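# Turn each row's odd knob to match its row

## Task

The knob box is laid out in rows (A1 to A4, B1 to B4 and onward), and in every row at least three knobs share one mark. Rotate each knob whose mark differs from its row's common mark until it points at that common mark. All other knobs must still point at the marks they point at now when the job ends.

## Robot and tools

Robot: two FANUC CRX-5iA arms, left_arm and right_arm, each carrying a two-finger parallel gripper that opens to 50 mm. Their URDF root links sit at (-0.065, +0.448, 0) m for left_arm and (+0.003, -0.484, 0) m for right_arm, each yawed very slightly. A camera stand is fixed to the floor behind them.

Frame: all reported poses and all offsets use the scene frame. Its origin is at table-top height, halfway between the two nominal bases. +z is up, +x points out over the table, and left_arm is on the +y side (arm names do not match image sides). end_effector_position is the point between the finger pads; the fingertips reach 17.5 mm past it along the gripper's +z. Fingers close along the gripper's x axis. A roughly 10 cm block sticks out toward the gripper's -y and rotates with it. Reported poses may be off by a few cm.

The 18-number row (used by execute_actions and move): one flat list for both arms, each number in [-1, 1]. Order: left dx, dy, dz, rx, ry, rz, left gripper position, force_limit, speed, then the same nine for the right arm. dx..rz are an offset, not a pose: counted from that arm's Hand target as it stood when the action or move began, along scene axes, rotating about the Hand target's point. Scale: 1.0 = 0.6 m or 180 degrees. rx, ry, rz form a single rotation vector. Sending the same offset twice moves the arm twice. Six zeros re-commands the current Hand target. Gripper numbers are absolute settings: position +1 fully open, about -0.65 pads touching, -1 to grip; force_limit -1/0/+1 is about 20/102/185 N per pad; speed -1/0/+1 is 20/85/150 mm/s. To leave a gripper unchanged, resend its last three numbers (0 is itself a command).

execute_actions(actions, cameras): actions is a list of actions; each action is a list of up to 15 rows, each row one 1/30 s step; a short action repeats its last row to fill 15 steps. Every row of an action counts from that action's start pose. Images appear only if actions is empty or cameras names them (names: cam_head_left, cam_head_right, cam_high, cam_low, cam_left_wrist, cam_right_wrist, or "all").

move(target, speed, blend, blocking, cameras): target is one 18-number row or a list of up to 15 rows; every row is an offset from the same starting Hand targets, not from the previous row. The gripper follows a straight path; paths of both arms finish together, take at least 0.5 s and are cut off at 10 s. speed is m/s, 0.002 to 1 (default 0.25), one value or one per target; rotation is capped at twice that in rad/s. blend (m) rounds corners in a list; 0 stops at each target. Finger changes in later targets are applied only once everything rests there. blocking=false returns after about 0.5 s while the move continues. Paths do not avoid obstacles or the other arm; faster moves lag and overshoot more, especially with an outstretched arm.

wait(seconds 0 to 10): lets time pass with last commands held; a running move keeps going. stop(): brakes a running move (fingers keep moving). zoom_image(camera, region=[x0,y0,x1,y1]): enlarges a part of that camera's latest image, at most 504 x 504 pixels; useful for reading knob marks. read_manual(section="licences"): licence text only. finished_scene(scene): ends the current scene, giving its number; make no further call in that reply.

Results: each arm's end_effector_position (m) and end_effector_quat_wxyz, Hand target (the last commanded pose after clipping; the next offsets count from it), Joint velocities (may say within noise), Tool commands, gripper position_measured (opening ≈ (250 - position_measured) x 0.202 mm) and object_status: 0 moving, 1 blocked while opening, 2 blocked while closing (holding), 3 reached the requested opening or pads met. Flange force gives outside force along the gripper axes, with some error, or "no reading". move adds a "move:" line: done, off_target, moving, held or fault, plus limits=paced (pose clipped) or limits=held (steps withheld). done means at rest within 3 mm and 2 degrees.

Behaviour: each step the commanded pose is clipped to 70 mm and 16 degrees from the measured one, so a gripper may stop short; a later action (even all zeros) asks again, or add the missing amount. Arms are stiff: aiming even slightly beyond a firm contact can trigger a fault. 150 N on any part, or joint contact torque at the limit (150 N m for waist, shoulder, elbow; 37.6 N m for the three wrist joints), stops that arm for 10 s. Hot motors (from holding loads, stretching out, pushing at unreachable poses) can brake an arm for 30 to 60 s; watch for MOTOR HOT. A clearance check blocks arm-to-arm approaches except finger to finger, but not reliably.

Avoid: dropping or knocking anything off the table, striking the knob box or other fixed things, pushing hard, letting the arms touch each other or one gripper close on the other's fingers, and nudging knobs that are already correct. To turn a knob, center it between the pads, grip with -1, check object_status 2, rotate with a modest rz offset, then open and lift clear.

Each tool is called after "Emit:" as name(argument=value, ...), one argument or row to a line, values as JSON.

## Session

Emit:
execute_actions(
  actions=[],
)

Scene clock: 0.00 s.
left_arm: end_effector_position=(+0.1790, -0.1054, +0.1641) position_measured=3 object_status=3 end_effector_quat_wxyz=(+0.142, +0.535, +0.596, -0.582) | right_arm: end_effector_position=(+0.1883, -0.6763, +0.1324) position_measured=3 object_status=3 end_effector_quat_wxyz=(-0.124, +0.753, +0.563, +0.318)
Joint positions: left_arm=[-0.595 0.394 -0.662 1.549 -1.253 -0.432] | right_arm=[-1.03 -0.049 -0.411 -0.595 -1.589 0.884]
Joint velocities: within noise
Flange force (N): no reading
Hand target: left_arm +0.1790, -0.1054, +0.1641; +0.142, +0.535, +0.596, -0.582 | right_arm +0.1883, -0.6763, +0.1324; -0.124, +0.753, +0.563, +0.318
Tool commands: left_gripper/position=+1.0 left_gripper/force_limit=+1.0 left_gripper/speed=+1.0 right_gripper/position=+1.0 right_gripper/force_limit=+1.0 right_gripper/speed=+1.0
camera_calibration:
cam_left_wrist: T_world_to_cam=[[-0.392141, 0.470076, -0.79073, 0.260626], [0.90506, 0.0433537, -0.423068, -0.0659949], [-0.164593, -0.881561, -0.442448, 0.142938], [0, 0, 0, 1]] pos_world=[0.185458, 0.00635582, 0.241407]
cam_right_wrist: T_world_to_cam=[[0.160337, 0.766586, 0.621802, 0.41345], [0.772142, -0.489837, 0.404791, -0.505321], [0.614889, 0.415216, -0.670453, 0.384309], [0, 0, 0, 1]] pos_world=[0.0875815, -0.724042, 0.205126]

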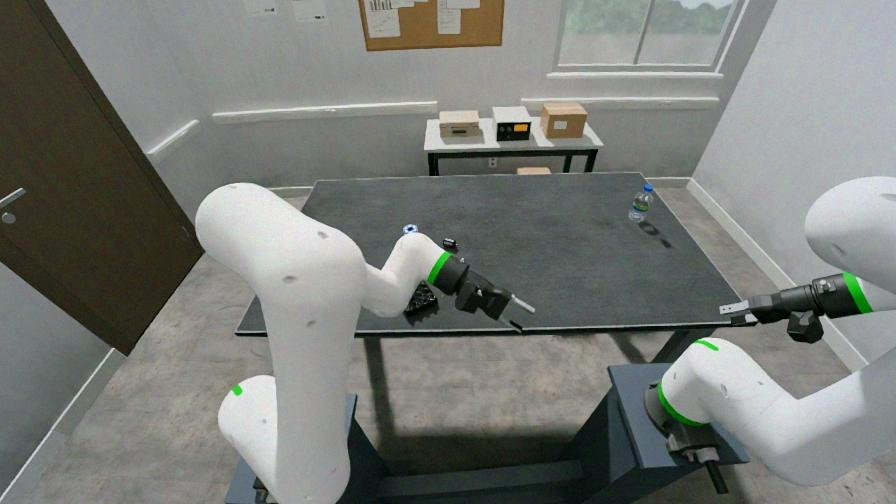

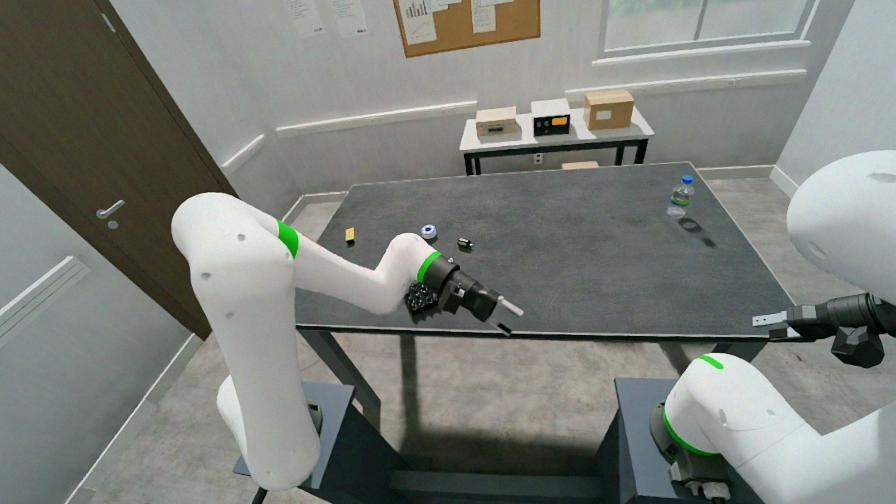

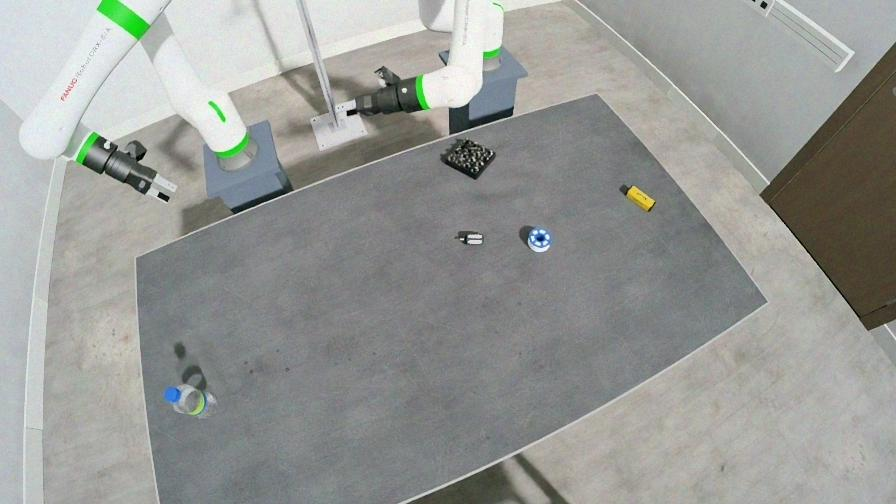

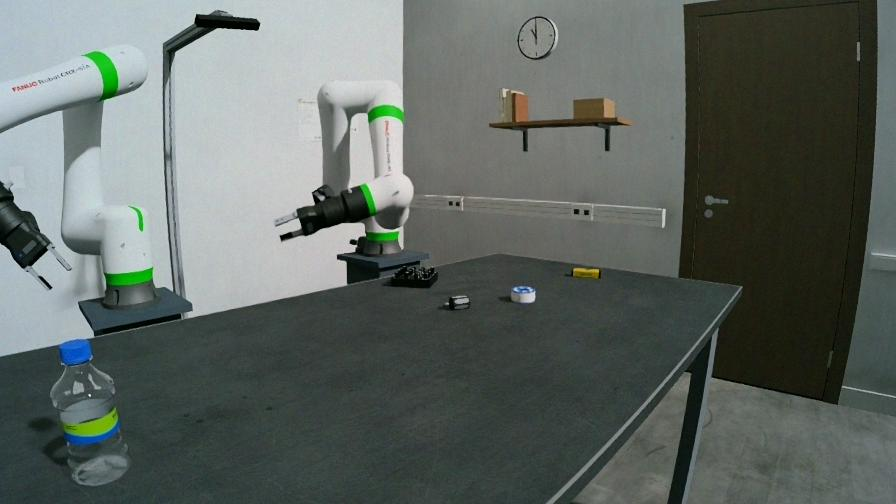

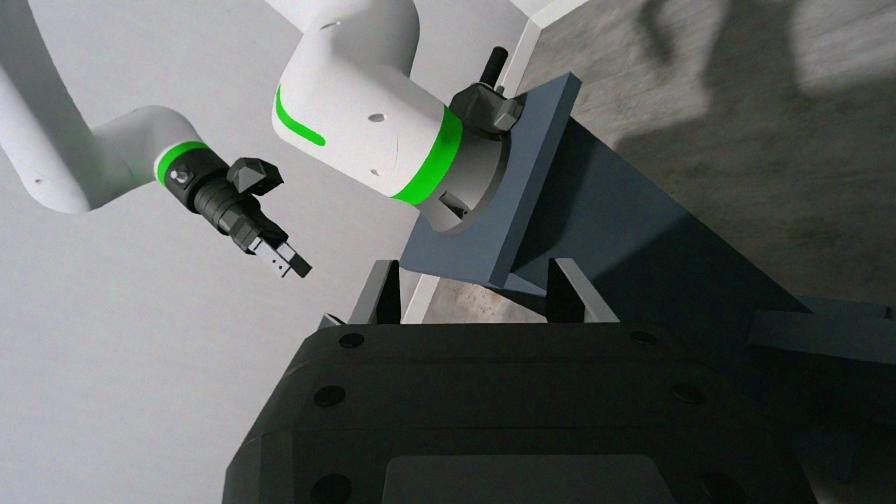

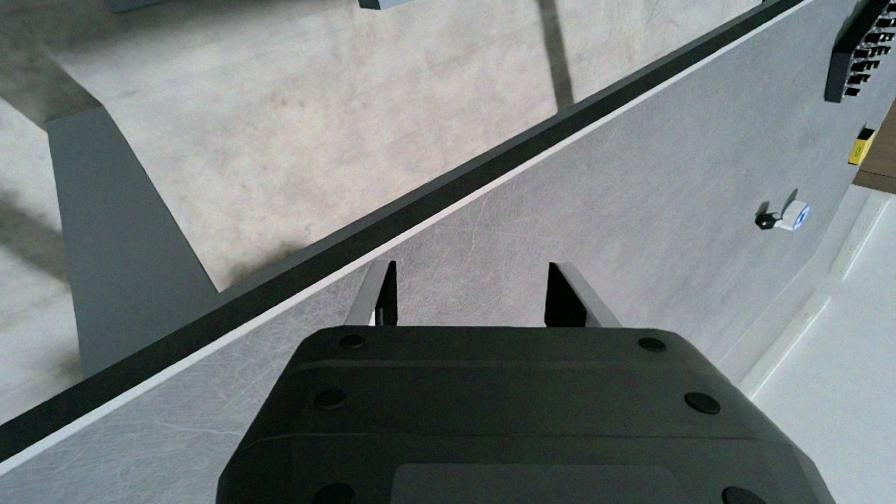

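Emit:
move(
  target=[0.2017,0.434,0.143,0.349,-0.212,-0.029,1,1,1,0,0,0,0,0,0,1,1,1],
  speed=0.5,
  cameras=["cam_left_wrist","cam_high"],
)

Scene clock: 11.67 s.
left_arm: end_effector_position=(+0.3001, +0.1550, +0.2499) position_measured=3 object_status=3 end_effector_quat_wxyz=(+0.001, +0.706, +0.708, -0.001) | right_arm: end_effector_position=(+0.1883, -0.6763, +0.1324) position_measured=3 object_status=3 end_effector_quat_wxyz=(-0.124, +0.753, +0.563, +0.318)
Joint positions: left_arm=[-0.355 0.051 -0.02 0.002 -1.5 0.396] | right_arm=[-1.03 -0.049 -0.411 -0.595 -1.589 0.884]
Flange force (N): left_arm=[-0.5 2.5 -1.7] | right_arm=[1.6 2.7 -2.3]
Hand target: left_arm +0.3001, +0.1550, +0.2499; +0.001, +0.706, +0.708, -0.001 | right_arm +0.1883, -0.6763, +0.1324; -0.124, +0.753, +0.563, +0.318
Off the commanded pose: left_arm 0.000 m, 0 deg | right_arm 0.000 m, 0 deg.
move: done
camera_calibration:
cam_left_wrist: T_world_to_cam=[[-0.00504675, 0.99997, -0.00581972, -0.140919], [0.945084, 0.00667145, 0.326758, -0.34425], [0.326787, -0.00385106, -0.94509, 0.272481], [0, 0, 0, 1]] pos_world=[0.235591, 0.144261, 0.369186]
Images, in order (width x height): cam_high 896x504, cam_left_wrist 896x504.

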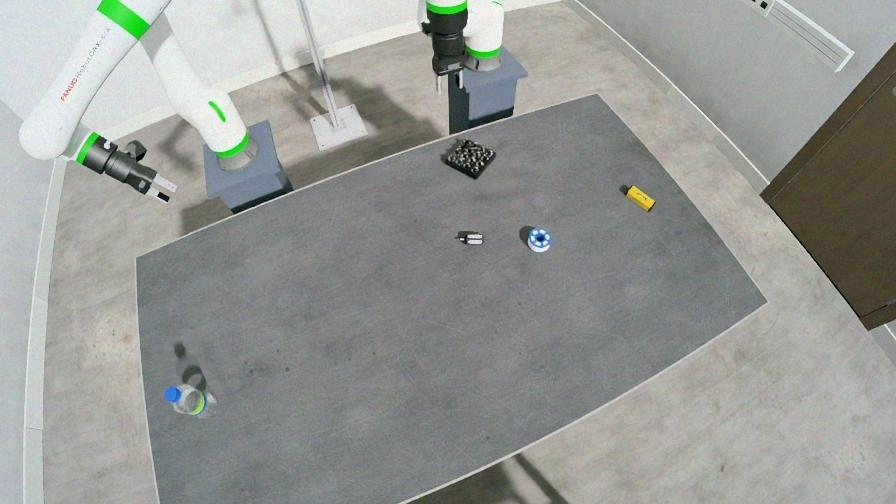

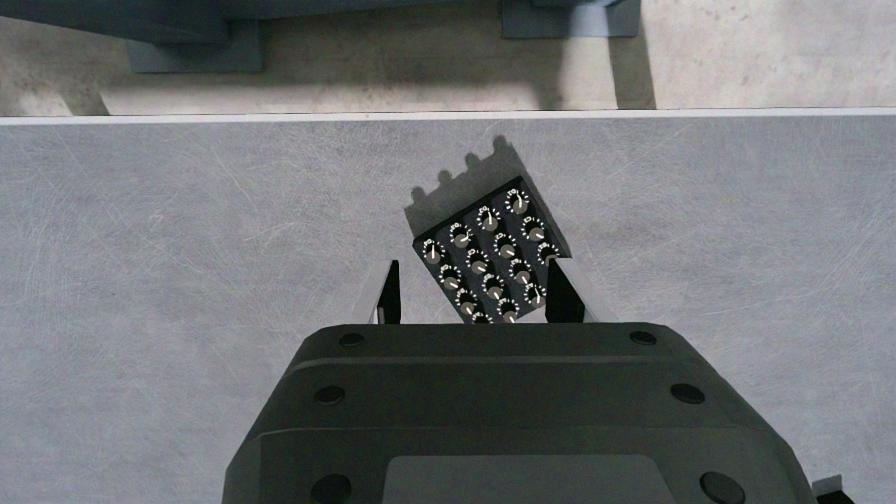

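Emit:
move(
  target=[0.14,0.05,-0.06,0,0,0,1,1,1,0,0,0,0,0,0,1,1,1],
  cameras=["cam_left_wrist"],
)

Emit:
zoom_image(
  camera="cam_left_wrist",
  region=[340, 60, 600, 260],
)

Scene clock: 14.73 s.
left_arm: end_effector_position=(+0.3841, +0.1850, +0.2139) position_measured=3 object_status=3 end_effector_quat_wxyz=(+0.001, +0.706, +0.708, -0.001) | right_arm: end_effector_position=(+0.1883, -0.6763, +0.1324) position_measured=3 object_status=3 end_effector_quat_wxyz=(-0.124, +0.753, +0.563, +0.318)
Joint positions: left_arm=[-0.237 0.192 0.053 0.002 -1.432 0.279] | right_arm=[-1.03 -0.049 -0.411 -0.595 -1.589 0.884]
Flange force (N): left_arm=[0.5 3.1 -0.9] | right_arm=[2.0 2.6 -2.6]
Hand target: left_arm +0.3841, +0.1850, +0.2139; +0.001, +0.706, +0.708, -0.001 | right_arm +0.1883, -0.6763, +0.1324; -0.124, +0.753, +0.563, +0.318
Off the commanded pose: left_arm 0.000 m, 0 deg | right_arm 0.000 m, 0 deg.
move: done
camera_calibration:
cam_left_wrist: T_world_to_cam=[[-0.0049855, 0.999971, -0.00569296, -0.170767], [0.945023, 0.00657284, 0.326938, -0.412002], [0.326966, -0.00375003, -0.945029, 0.21106], [0, 0, 0, 1]] pos_world=[0.31949, 0.174261, 0.333185]
Images, in order (width x height): cam_left_wrist 896x504.

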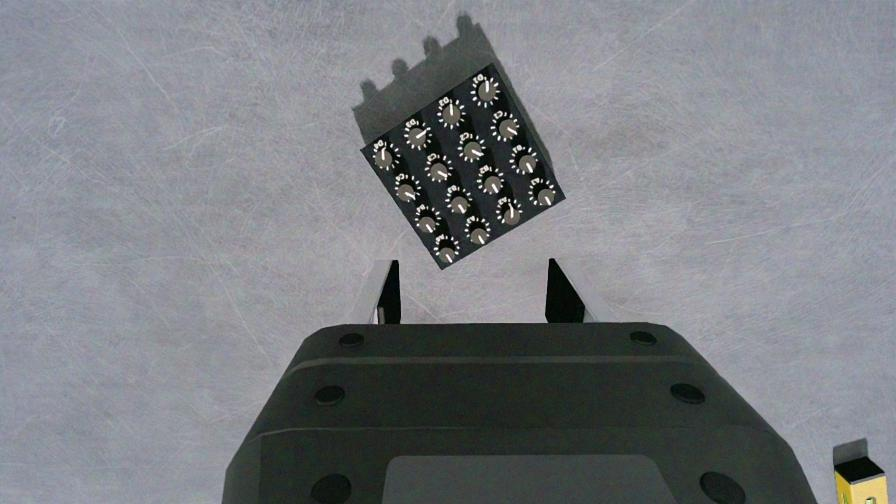

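Scaled by 1.938 from the camera's 896x504 image, which has a finer 1280x720 frame.

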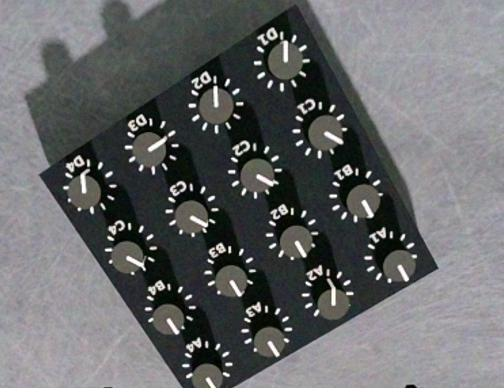

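Emit:
zoom_image(
  camera="cam_left_wrist",
  region=[360, 65, 470, 165],
)

Emit:
zoom_image(
  camera="cam_left_wrist",
  region=[460, 65, 570, 165],
)

Emit:
zoom_image(
  camera="cam_left_wrist",
  region=[380, 165, 490, 265],
)

Emit:
zoom_image(
  camera="cam_left_wrist",
  region=[465, 130, 575, 230],
)

Scaled by 4.582 from the camera's 896x504 image, which has a finer 1280x720 frame.

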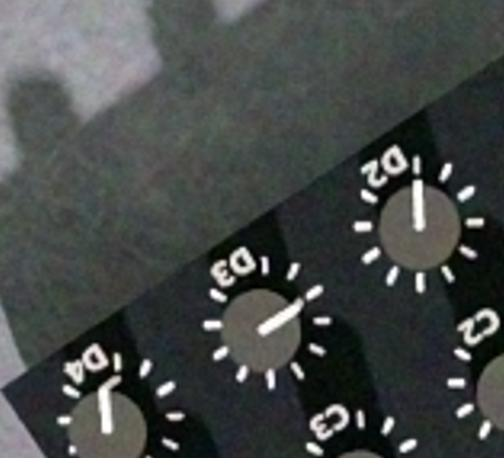

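Scaled by 4.582 from the camera's 896x504 image, which has a finer 1280x720 frame.

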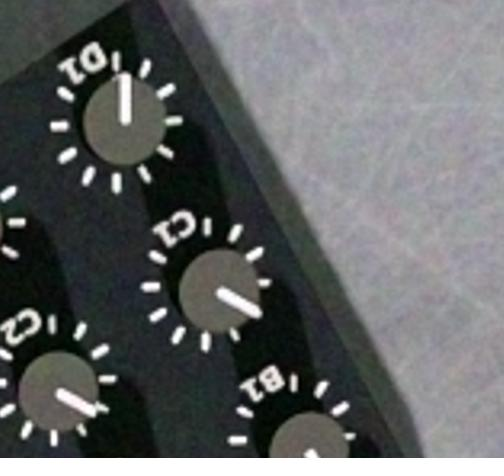

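Scaled by 4.582 from the camera's 896x504 image, which has a finer 1280x720 frame.

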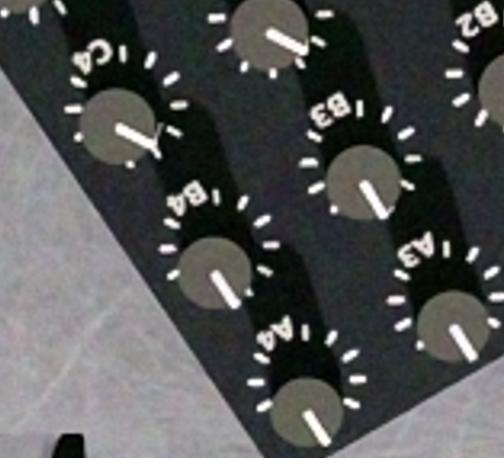

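Scaled by 4.582 from the camera's 896x504 image, which has a finer 1280x720 frame.

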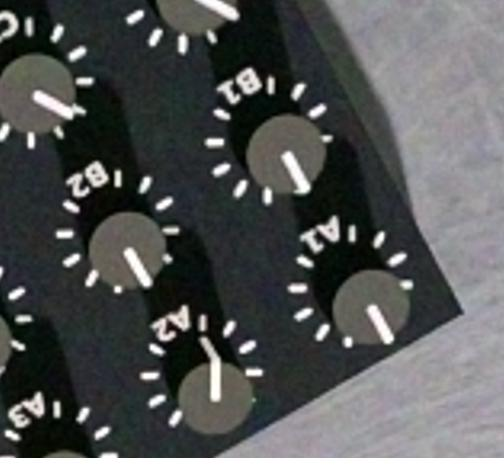

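Emit:
move(
  target=[-0.071,-0.0528,-0.19,0,0,-0.1667,-0.07,-1,0,0,0,0,0,0,0,1,1,1],
  cameras=["cam_left_wrist"],
)

Emit:
zoom_image(
  camera="cam_left_wrist",
  region=[340, 160, 580, 330],
)

Scene clock: 37.90 s.
left_arm: end_effector_position=(+0.3415, +0.1533, +0.0999) position_measured=162 object_status=3 end_effector_quat_wxyz=(+0.000, +0.865, +0.501, -0.001) | right_arm: end_effector_position=(+0.1883, -0.6763, +0.1324) position_measured=3 object_status=3 end_effector_quat_wxyz=(-0.124, +0.753, +0.563, +0.318)
Joint positions: left_arm=[-0.325 0.223 -0.185 0.002 -1.163 -0.158] | right_arm=[-1.03 -0.049 -0.411 -0.595 -1.589 0.884]
Flange force (N): left_arm=[1.0 3.1 -0.5] | right_arm=[0.7 3.2 -2.8]
Hand target: left_arm +0.3415, +0.1533, +0.0999; +0.000, +0.865, +0.501, -0.001 | right_arm +0.1883, -0.6763, +0.1324; -0.124, +0.753, +0.563, +0.318
Off the commanded pose: left_arm 0.000 m, 0 deg | right_arm 0.000 m, 0 deg.
move: done
camera_calibration:
cam_left_wrist: T_world_to_cam=[[0.495747, 0.868448, -0.00578727, -0.290725], [0.821705, -0.466886, 0.326831, -0.21958], [0.281134, -0.166781, -0.945065, 0.15777], [0, 0, 0, 1]] pos_world=[0.280201, 0.176274, 0.219185]
Images, in order (width x height): cam_left_wrist 896x504.

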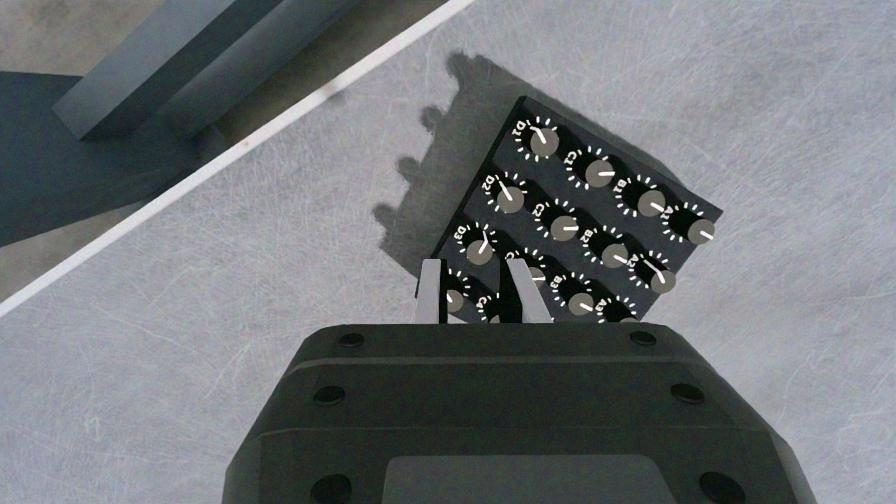

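Scaled by 2.100 from the camera's 896x504 image, which has a finer 1280x720 frame.

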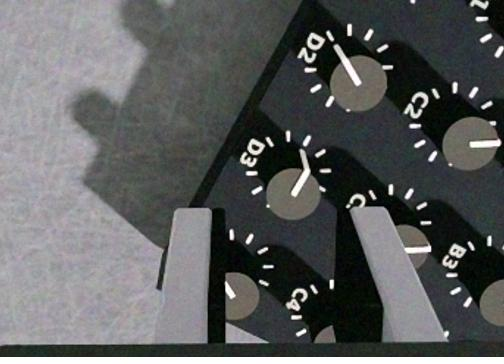

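Emit:
move(
  target=[0.0058,0.0058,-0.045,0,0,0,-0.07,-1,0,0,0,0,0,0,0,1,1,1],
  cameras=["cam_left_wrist","cam_head_left"],
)

Emit:
zoom_image(
  camera="cam_left_wrist",
  region=[360, 200, 580, 330],
)

Scene clock: 52.37 s.
left_arm: end_effector_position=(+0.3450, +0.1568, +0.0729) position_measured=162 object_status=3 end_effector_quat_wxyz=(+0.000, +0.865, +0.501, -0.001) | right_arm: end_effector_position=(+0.1883, -0.6763, +0.1324) position_measured=3 object_status=3 end_effector_quat_wxyz=(-0.124, +0.753, +0.563, +0.318)
Joint positions: left_arm=[-0.316 0.253 -0.217 0.002 -1.101 -0.167] | right_arm=[-1.03 -0.049 -0.411 -0.595 -1.589 0.884]
Flange force (N): left_arm=[1.5 3.2 -0.2] | right_arm=[1.9 2.1 -2.0]
Hand target: left_arm +0.3449, +0.1568, +0.0729; +0.000, +0.865, +0.501, -0.001 | right_arm +0.1883, -0.6763, +0.1324; -0.124, +0.753, +0.563, +0.318
Off the commanded pose: left_arm 0.000 m, 0 deg | right_arm 0.000 m, 0 deg.
move: done
camera_calibration:
cam_left_wrist: T_world_to_cam=[[0.495747, 0.868448, -0.00578727, -0.295656], [0.821705, -0.466886, 0.326831, -0.211997], [0.281134, -0.166781, -0.945065, 0.131853], [0, 0, 0, 1]] pos_world=[0.283701, 0.179774, 0.192185]
Images, in order (width x height): cam_head_left 896x504, cam_left_wrist 896x504.

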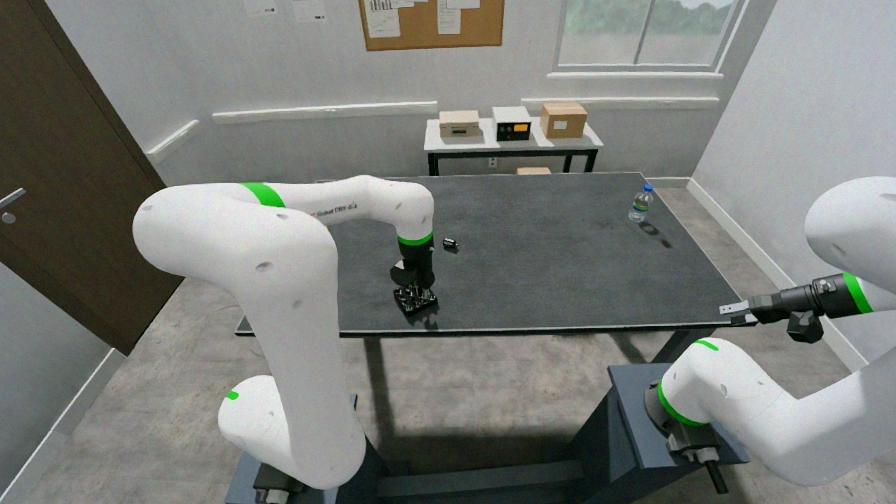

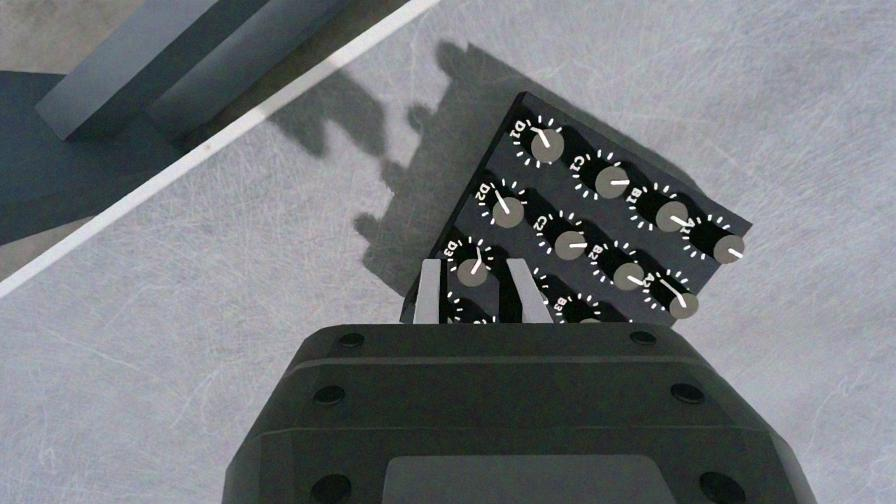

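Scaled by 2.291 from the camera's 896x504 image, which has a finer 1280x720 frame.

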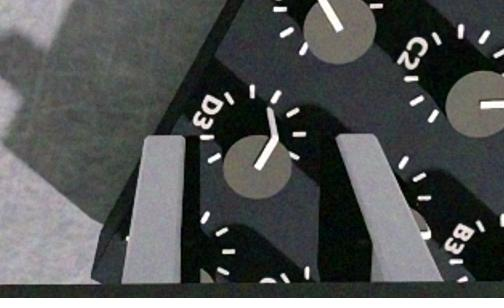

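Emit:
move(
  target=[
    [0,0,-0.0432,0,0,0,-0.07,-1,0,0,0,0,0,0,0,1,1,1],
    [0,0,-0.0432,0,0,0,-1,-1,-1,0,0,0,0,0,0,1,1,1],
  ],
  speed=0.06,
  cameras=["cam_left_wrist"],
)

Emit:
zoom_image(
  camera="cam_left_wrist",
  region=[360, 200, 580, 330],
)

Scene clock: 59.77 s.
left_arm: end_effector_position=(+0.3450, +0.1568, +0.0470) position_measured=197 object_status=0 end_effector_quat_wxyz=(+0.000, +0.865, +0.501, -0.001) | right_arm: end_effector_position=(+0.1883, -0.6763, +0.1324) position_measured=3 object_status=3 end_effector_quat_wxyz=(-0.124, +0.753, +0.563, +0.318)
Joint positions: left_arm=[-0.316 0.284 -0.245 0.002 -1.042 -0.167] | right_arm=[-1.03 -0.049 -0.411 -0.595 -1.589 0.884]
Flange force (N): left_arm=[2.4 2.7 0.3] | right_arm=[1.9 3.0 -2.7]
Hand target: left_arm +0.3449, +0.1568, +0.0470; +0.000, +0.865, +0.501, -0.001 | right_arm +0.1883, -0.6763, +0.1324; -0.124, +0.753, +0.563, +0.318
Off the commanded pose: left_arm 0.000 m, 0 deg | right_arm 0.000 m, 0 deg.
move: done
camera_calibration:
cam_left_wrist: T_world_to_cam=[[0.495676, 0.868488, -0.00581596, -0.295788], [0.821748, -0.466811, 0.32683, -0.203558], [0.281133, -0.166781, -0.945065, 0.107376], [0, 0, 0, 1]] pos_world=[0.283701, 0.179773, 0.166286]
Images, in order (width x height): cam_left_wrist 896x504.

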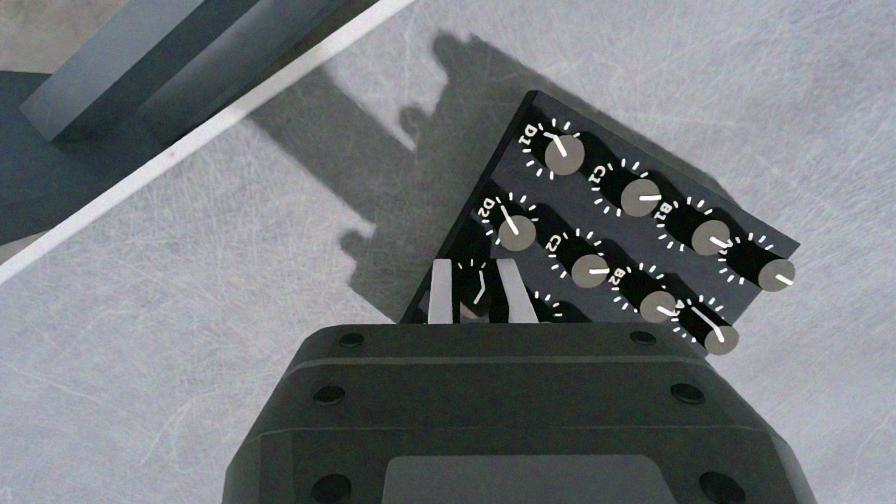

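Scaled by 2.291 from the camera's 896x504 image, which has a finer 1280x720 frame.

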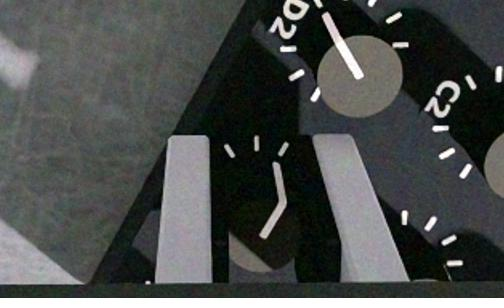

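Emit:
move(
  target=[0,0,0,0,0,0.3333,-1,-1,-1,0,0,0,0,0,0,1,1,1],
  speed=0.3,
  cameras=["cam_left_wrist"],
)

Emit:
zoom_image(
  camera="cam_left_wrist",
  region=[360, 200, 580, 330],
)

Scene clock: 64.03 s.
left_arm: end_effector_position=(+0.3449, +0.1568, +0.0470) position_measured=197 object_status=2 end_effector_quat_wxyz=(+0.001, +0.499, +0.867, -0.001) | right_arm: end_effector_position=(+0.1883, -0.6763, +0.1324) position_measured=3 object_status=3 end_effector_quat_wxyz=(-0.124, +0.753, +0.563, +0.318)
Joint positions: left_arm=[-0.316 0.283 -0.247 0.002 -1.039 0.88] | right_arm=[-1.03 -0.049 -0.411 -0.595 -1.589 0.884]
Flange force (N): left_arm=[-3.3 0.9 0.2] | right_arm=[1.6 2.6 -2.8]
Hand target: left_arm +0.3449, +0.1568, +0.0470; +0.001, +0.499, +0.867, -0.001 | right_arm +0.1883, -0.6763, +0.1324; -0.124, +0.753, +0.563, +0.318
Off the commanded pose: left_arm 0.000 m, 0 deg | right_arm 0.000 m, 0 deg.
move: done
camera_calibration:
cam_left_wrist: T_world_to_cam=[[-0.504176, 0.863581, -0.00583095, 0.0498789], [0.815223, 0.47815, 0.32678, -0.349486], [0.284989, 0.160001, -0.945082, 0.0547994], [0, 0, 0, 1]] pos_world=[0.294439, 0.115264, 0.166286]
Images, in order (width x height): cam_left_wrist 896x504.

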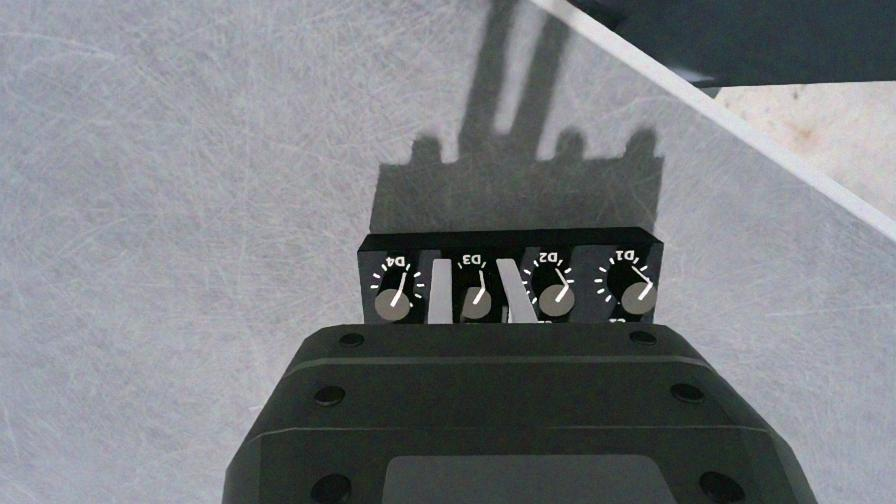

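Scaled by 2.291 from the camera's 896x504 image, which has a finer 1280x720 frame.

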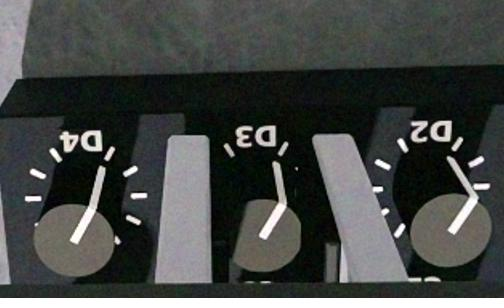

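Emit:
move(
  target=[
    [0,0,0,0,0,0,-0.07,-1,0,0,0,0,0,0,0,1,1,1],
    [0,0,0.045,0,0,0,-0.07,-1,0,0,0,0,0,0,0,1,1,1],
    [0.0922,0.1072,0.045,0,0,0.25,-0.07,-1,0,0,0,0,0,0,0,1,1,1],
  ],
  blend=[0,0.015,0],
  speed=[0.1,0.1,0.3],
  cameras=["cam_left_wrist"],
)

Emit:
zoom_image(
  camera="cam_left_wrist",
  region=[360, 200, 580, 330],
)

Scene clock: 71.60 s.
left_arm: end_effector_position=(+0.4003, +0.2211, +0.0740) position_measured=162 object_status=3 end_effector_quat_wxyz=(+0.001, +0.129, +0.992, +0.000) | right_arm: end_effector_position=(+0.1883, -0.6763, +0.1324) position_measured=3 object_status=3 end_effector_quat_wxyz=(-0.124, +0.753, +0.563, +0.318)
Joint positions: left_arm=[-0.161 0.284 -0.174 0.001 -1.111 1.511] | right_arm=[-1.03 -0.049 -0.411 -0.595 -1.589 0.884]
Flange force (N): left_arm=[-3.2 0.3 0.5] | right_arm=[1.6 3.4 -2.1]
Hand target: left_arm +0.4003, +0.2211, +0.0740; +0.001, +0.129, +0.992, +0.000 | right_arm +0.1883, -0.6763, +0.1324; -0.124, +0.753, +0.563, +0.318
Off the commanded pose: left_arm 0.000 m, 0 deg | right_arm 0.000 m, 0 deg.
move: done; blend cut to 0.0135 m at target 2
camera_calibration:
cam_left_wrist: T_world_to_cam=[[-0.967153, 0.254128, -0.00578853, 0.342437], [0.238353, 0.914558, 0.326759, -0.299729], [0.0883324, 0.314646, -0.94509, 0.098789], [0, 0, 0, 1]] pos_world=[0.393904, 0.156013, 0.193286]
Images, in order (width x height): cam_left_wrist 896x504.

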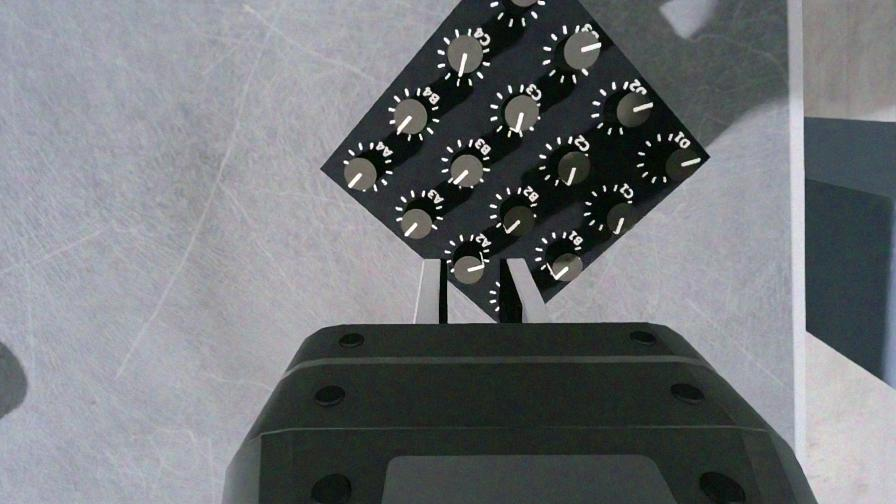

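Scaled by 2.291 from the camera's 896x504 image, which has a finer 1280x720 frame.

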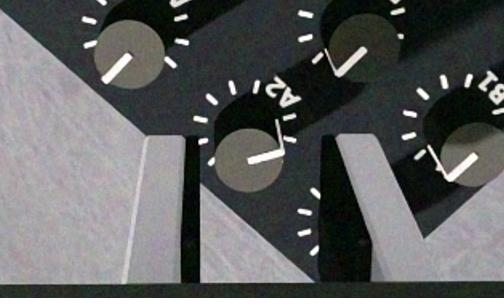

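Emit:
move(
  target=[
    [0.0014,-0.0024,-0.045,0,0,0,-0.07,-1,0,0,0,0,0,0,0,1,1,1],
    [0.0014,-0.0024,-0.045,0,0,0,-1,-1,-1,0,0,0,0,0,0,1,1,1],
    [0.0014,-0.0024,-0.045,0,0,-0.8333,-1,-1,-1,0,0,0,0,0,0,1,1,1],
  ],
  speed=[0.06,0.1,0.4],
)

Emit:
move(
  target=[
    [0,0,0,0,0,0,-0.07,-1,0,0,0,0,0,0,0,1,1,1],
    [-0.05,0,0.25,0,0,0.0,-0.07,-1,0,0,0,0,0,0,0,1,1,1],
  ],
  speed=[0.1,0.2],
  cameras=["cam_left_wrist"],
)

Scene clock: 82.10 s.
left_arm: end_effector_position=(+0.4011, +0.2197, +0.0470) position_measured=197 object_status=2 end_effector_quat_wxyz=(+0.000, +0.991, +0.132, -0.001) | right_arm: end_effector_position=(+0.1883, -0.6763, +0.1324) position_measured=3 object_status=3 end_effector_quat_wxyz=(-0.124, +0.753, +0.563, +0.318)
Joint positions: left_arm=[-0.163 0.322 -0.195 0.001 -1.056 -1.104] | right_arm=[-1.03 -0.049 -0.411 -0.595 -1.589 0.884]
Flange force (N): left_arm=[6.2 0.8 0.6] | right_arm=[0.6 3.5 -2.7]
Hand target: left_arm +0.4011, +0.2197, +0.0470; +0.000, +0.991, +0.132, -0.001 | right_arm +0.1883, -0.6763, +0.1324; -0.124, +0.753, +0.563, +0.318
Off the commanded pose: left_arm 0.000 m, 0 deg | right_arm 0.000 m, 0 deg.
move: done

Scene clock: 83.77 s.
left_arm: end_effector_position=(+0.3711, +0.2196, +0.1970) position_measured=162 object_status=3 end_effector_quat_wxyz=(+0.000, +0.991, +0.132, -0.001) | right_arm: end_effector_position=(+0.1883, -0.6763, +0.1324) position_measured=3 object_status=3 end_effector_quat_wxyz=(-0.124, +0.753, +0.563, +0.318)
Joint positions: left_arm=[-0.176 0.13 -0.057 0.001 -1.386 -1.092] | right_arm=[-1.03 -0.049 -0.411 -0.595 -1.589 0.884]
Flange force (N): left_arm=[2.6 0.8 -1.1] | right_arm=[1.3 3.2 -2.1]
Hand target: left_arm +0.3711, +0.2197, +0.1970; +0.000, +0.991, +0.132, -0.001 | right_arm +0.1883, -0.6763, +0.1324; -0.124, +0.753, +0.563, +0.318
Off the commanded pose: left_arm 0.000 m, 0 deg | right_arm 0.000 m, 0 deg.
move: done
camera_calibration:
cam_left_wrist: T_world_to_cam=[[0.964608, 0.263621, -0.0060055, -0.403539], [0.251019, -0.911045, 0.327089, 0.0644725], [0.0807563, -0.31702, -0.944974, 0.359583], [0, 0, 0, 1]] pos_world=[0.344034, 0.279114, 0.316285]
Images, in order (width x height): cam_left_wrist 896x504.

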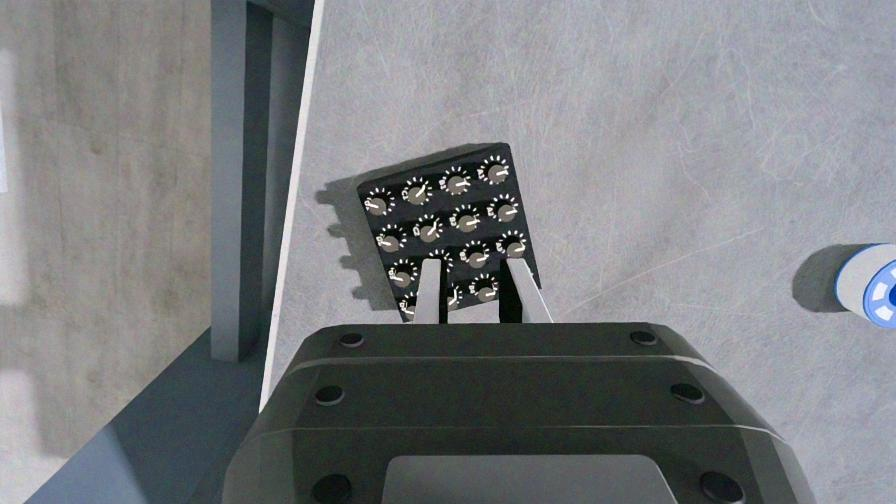

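Emit:
zoom_image(
  camera="cam_left_wrist",
  region=[350, 140, 550, 300],
)

Scaled by 2.520 from the camera's 896x504 image, which has a finer 1280x720 frame.

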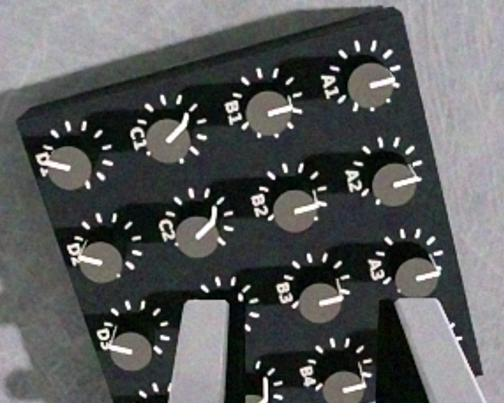

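All match.

Emit:
finished_scene(
  scene=2,
)

The scene is finished: the task was done.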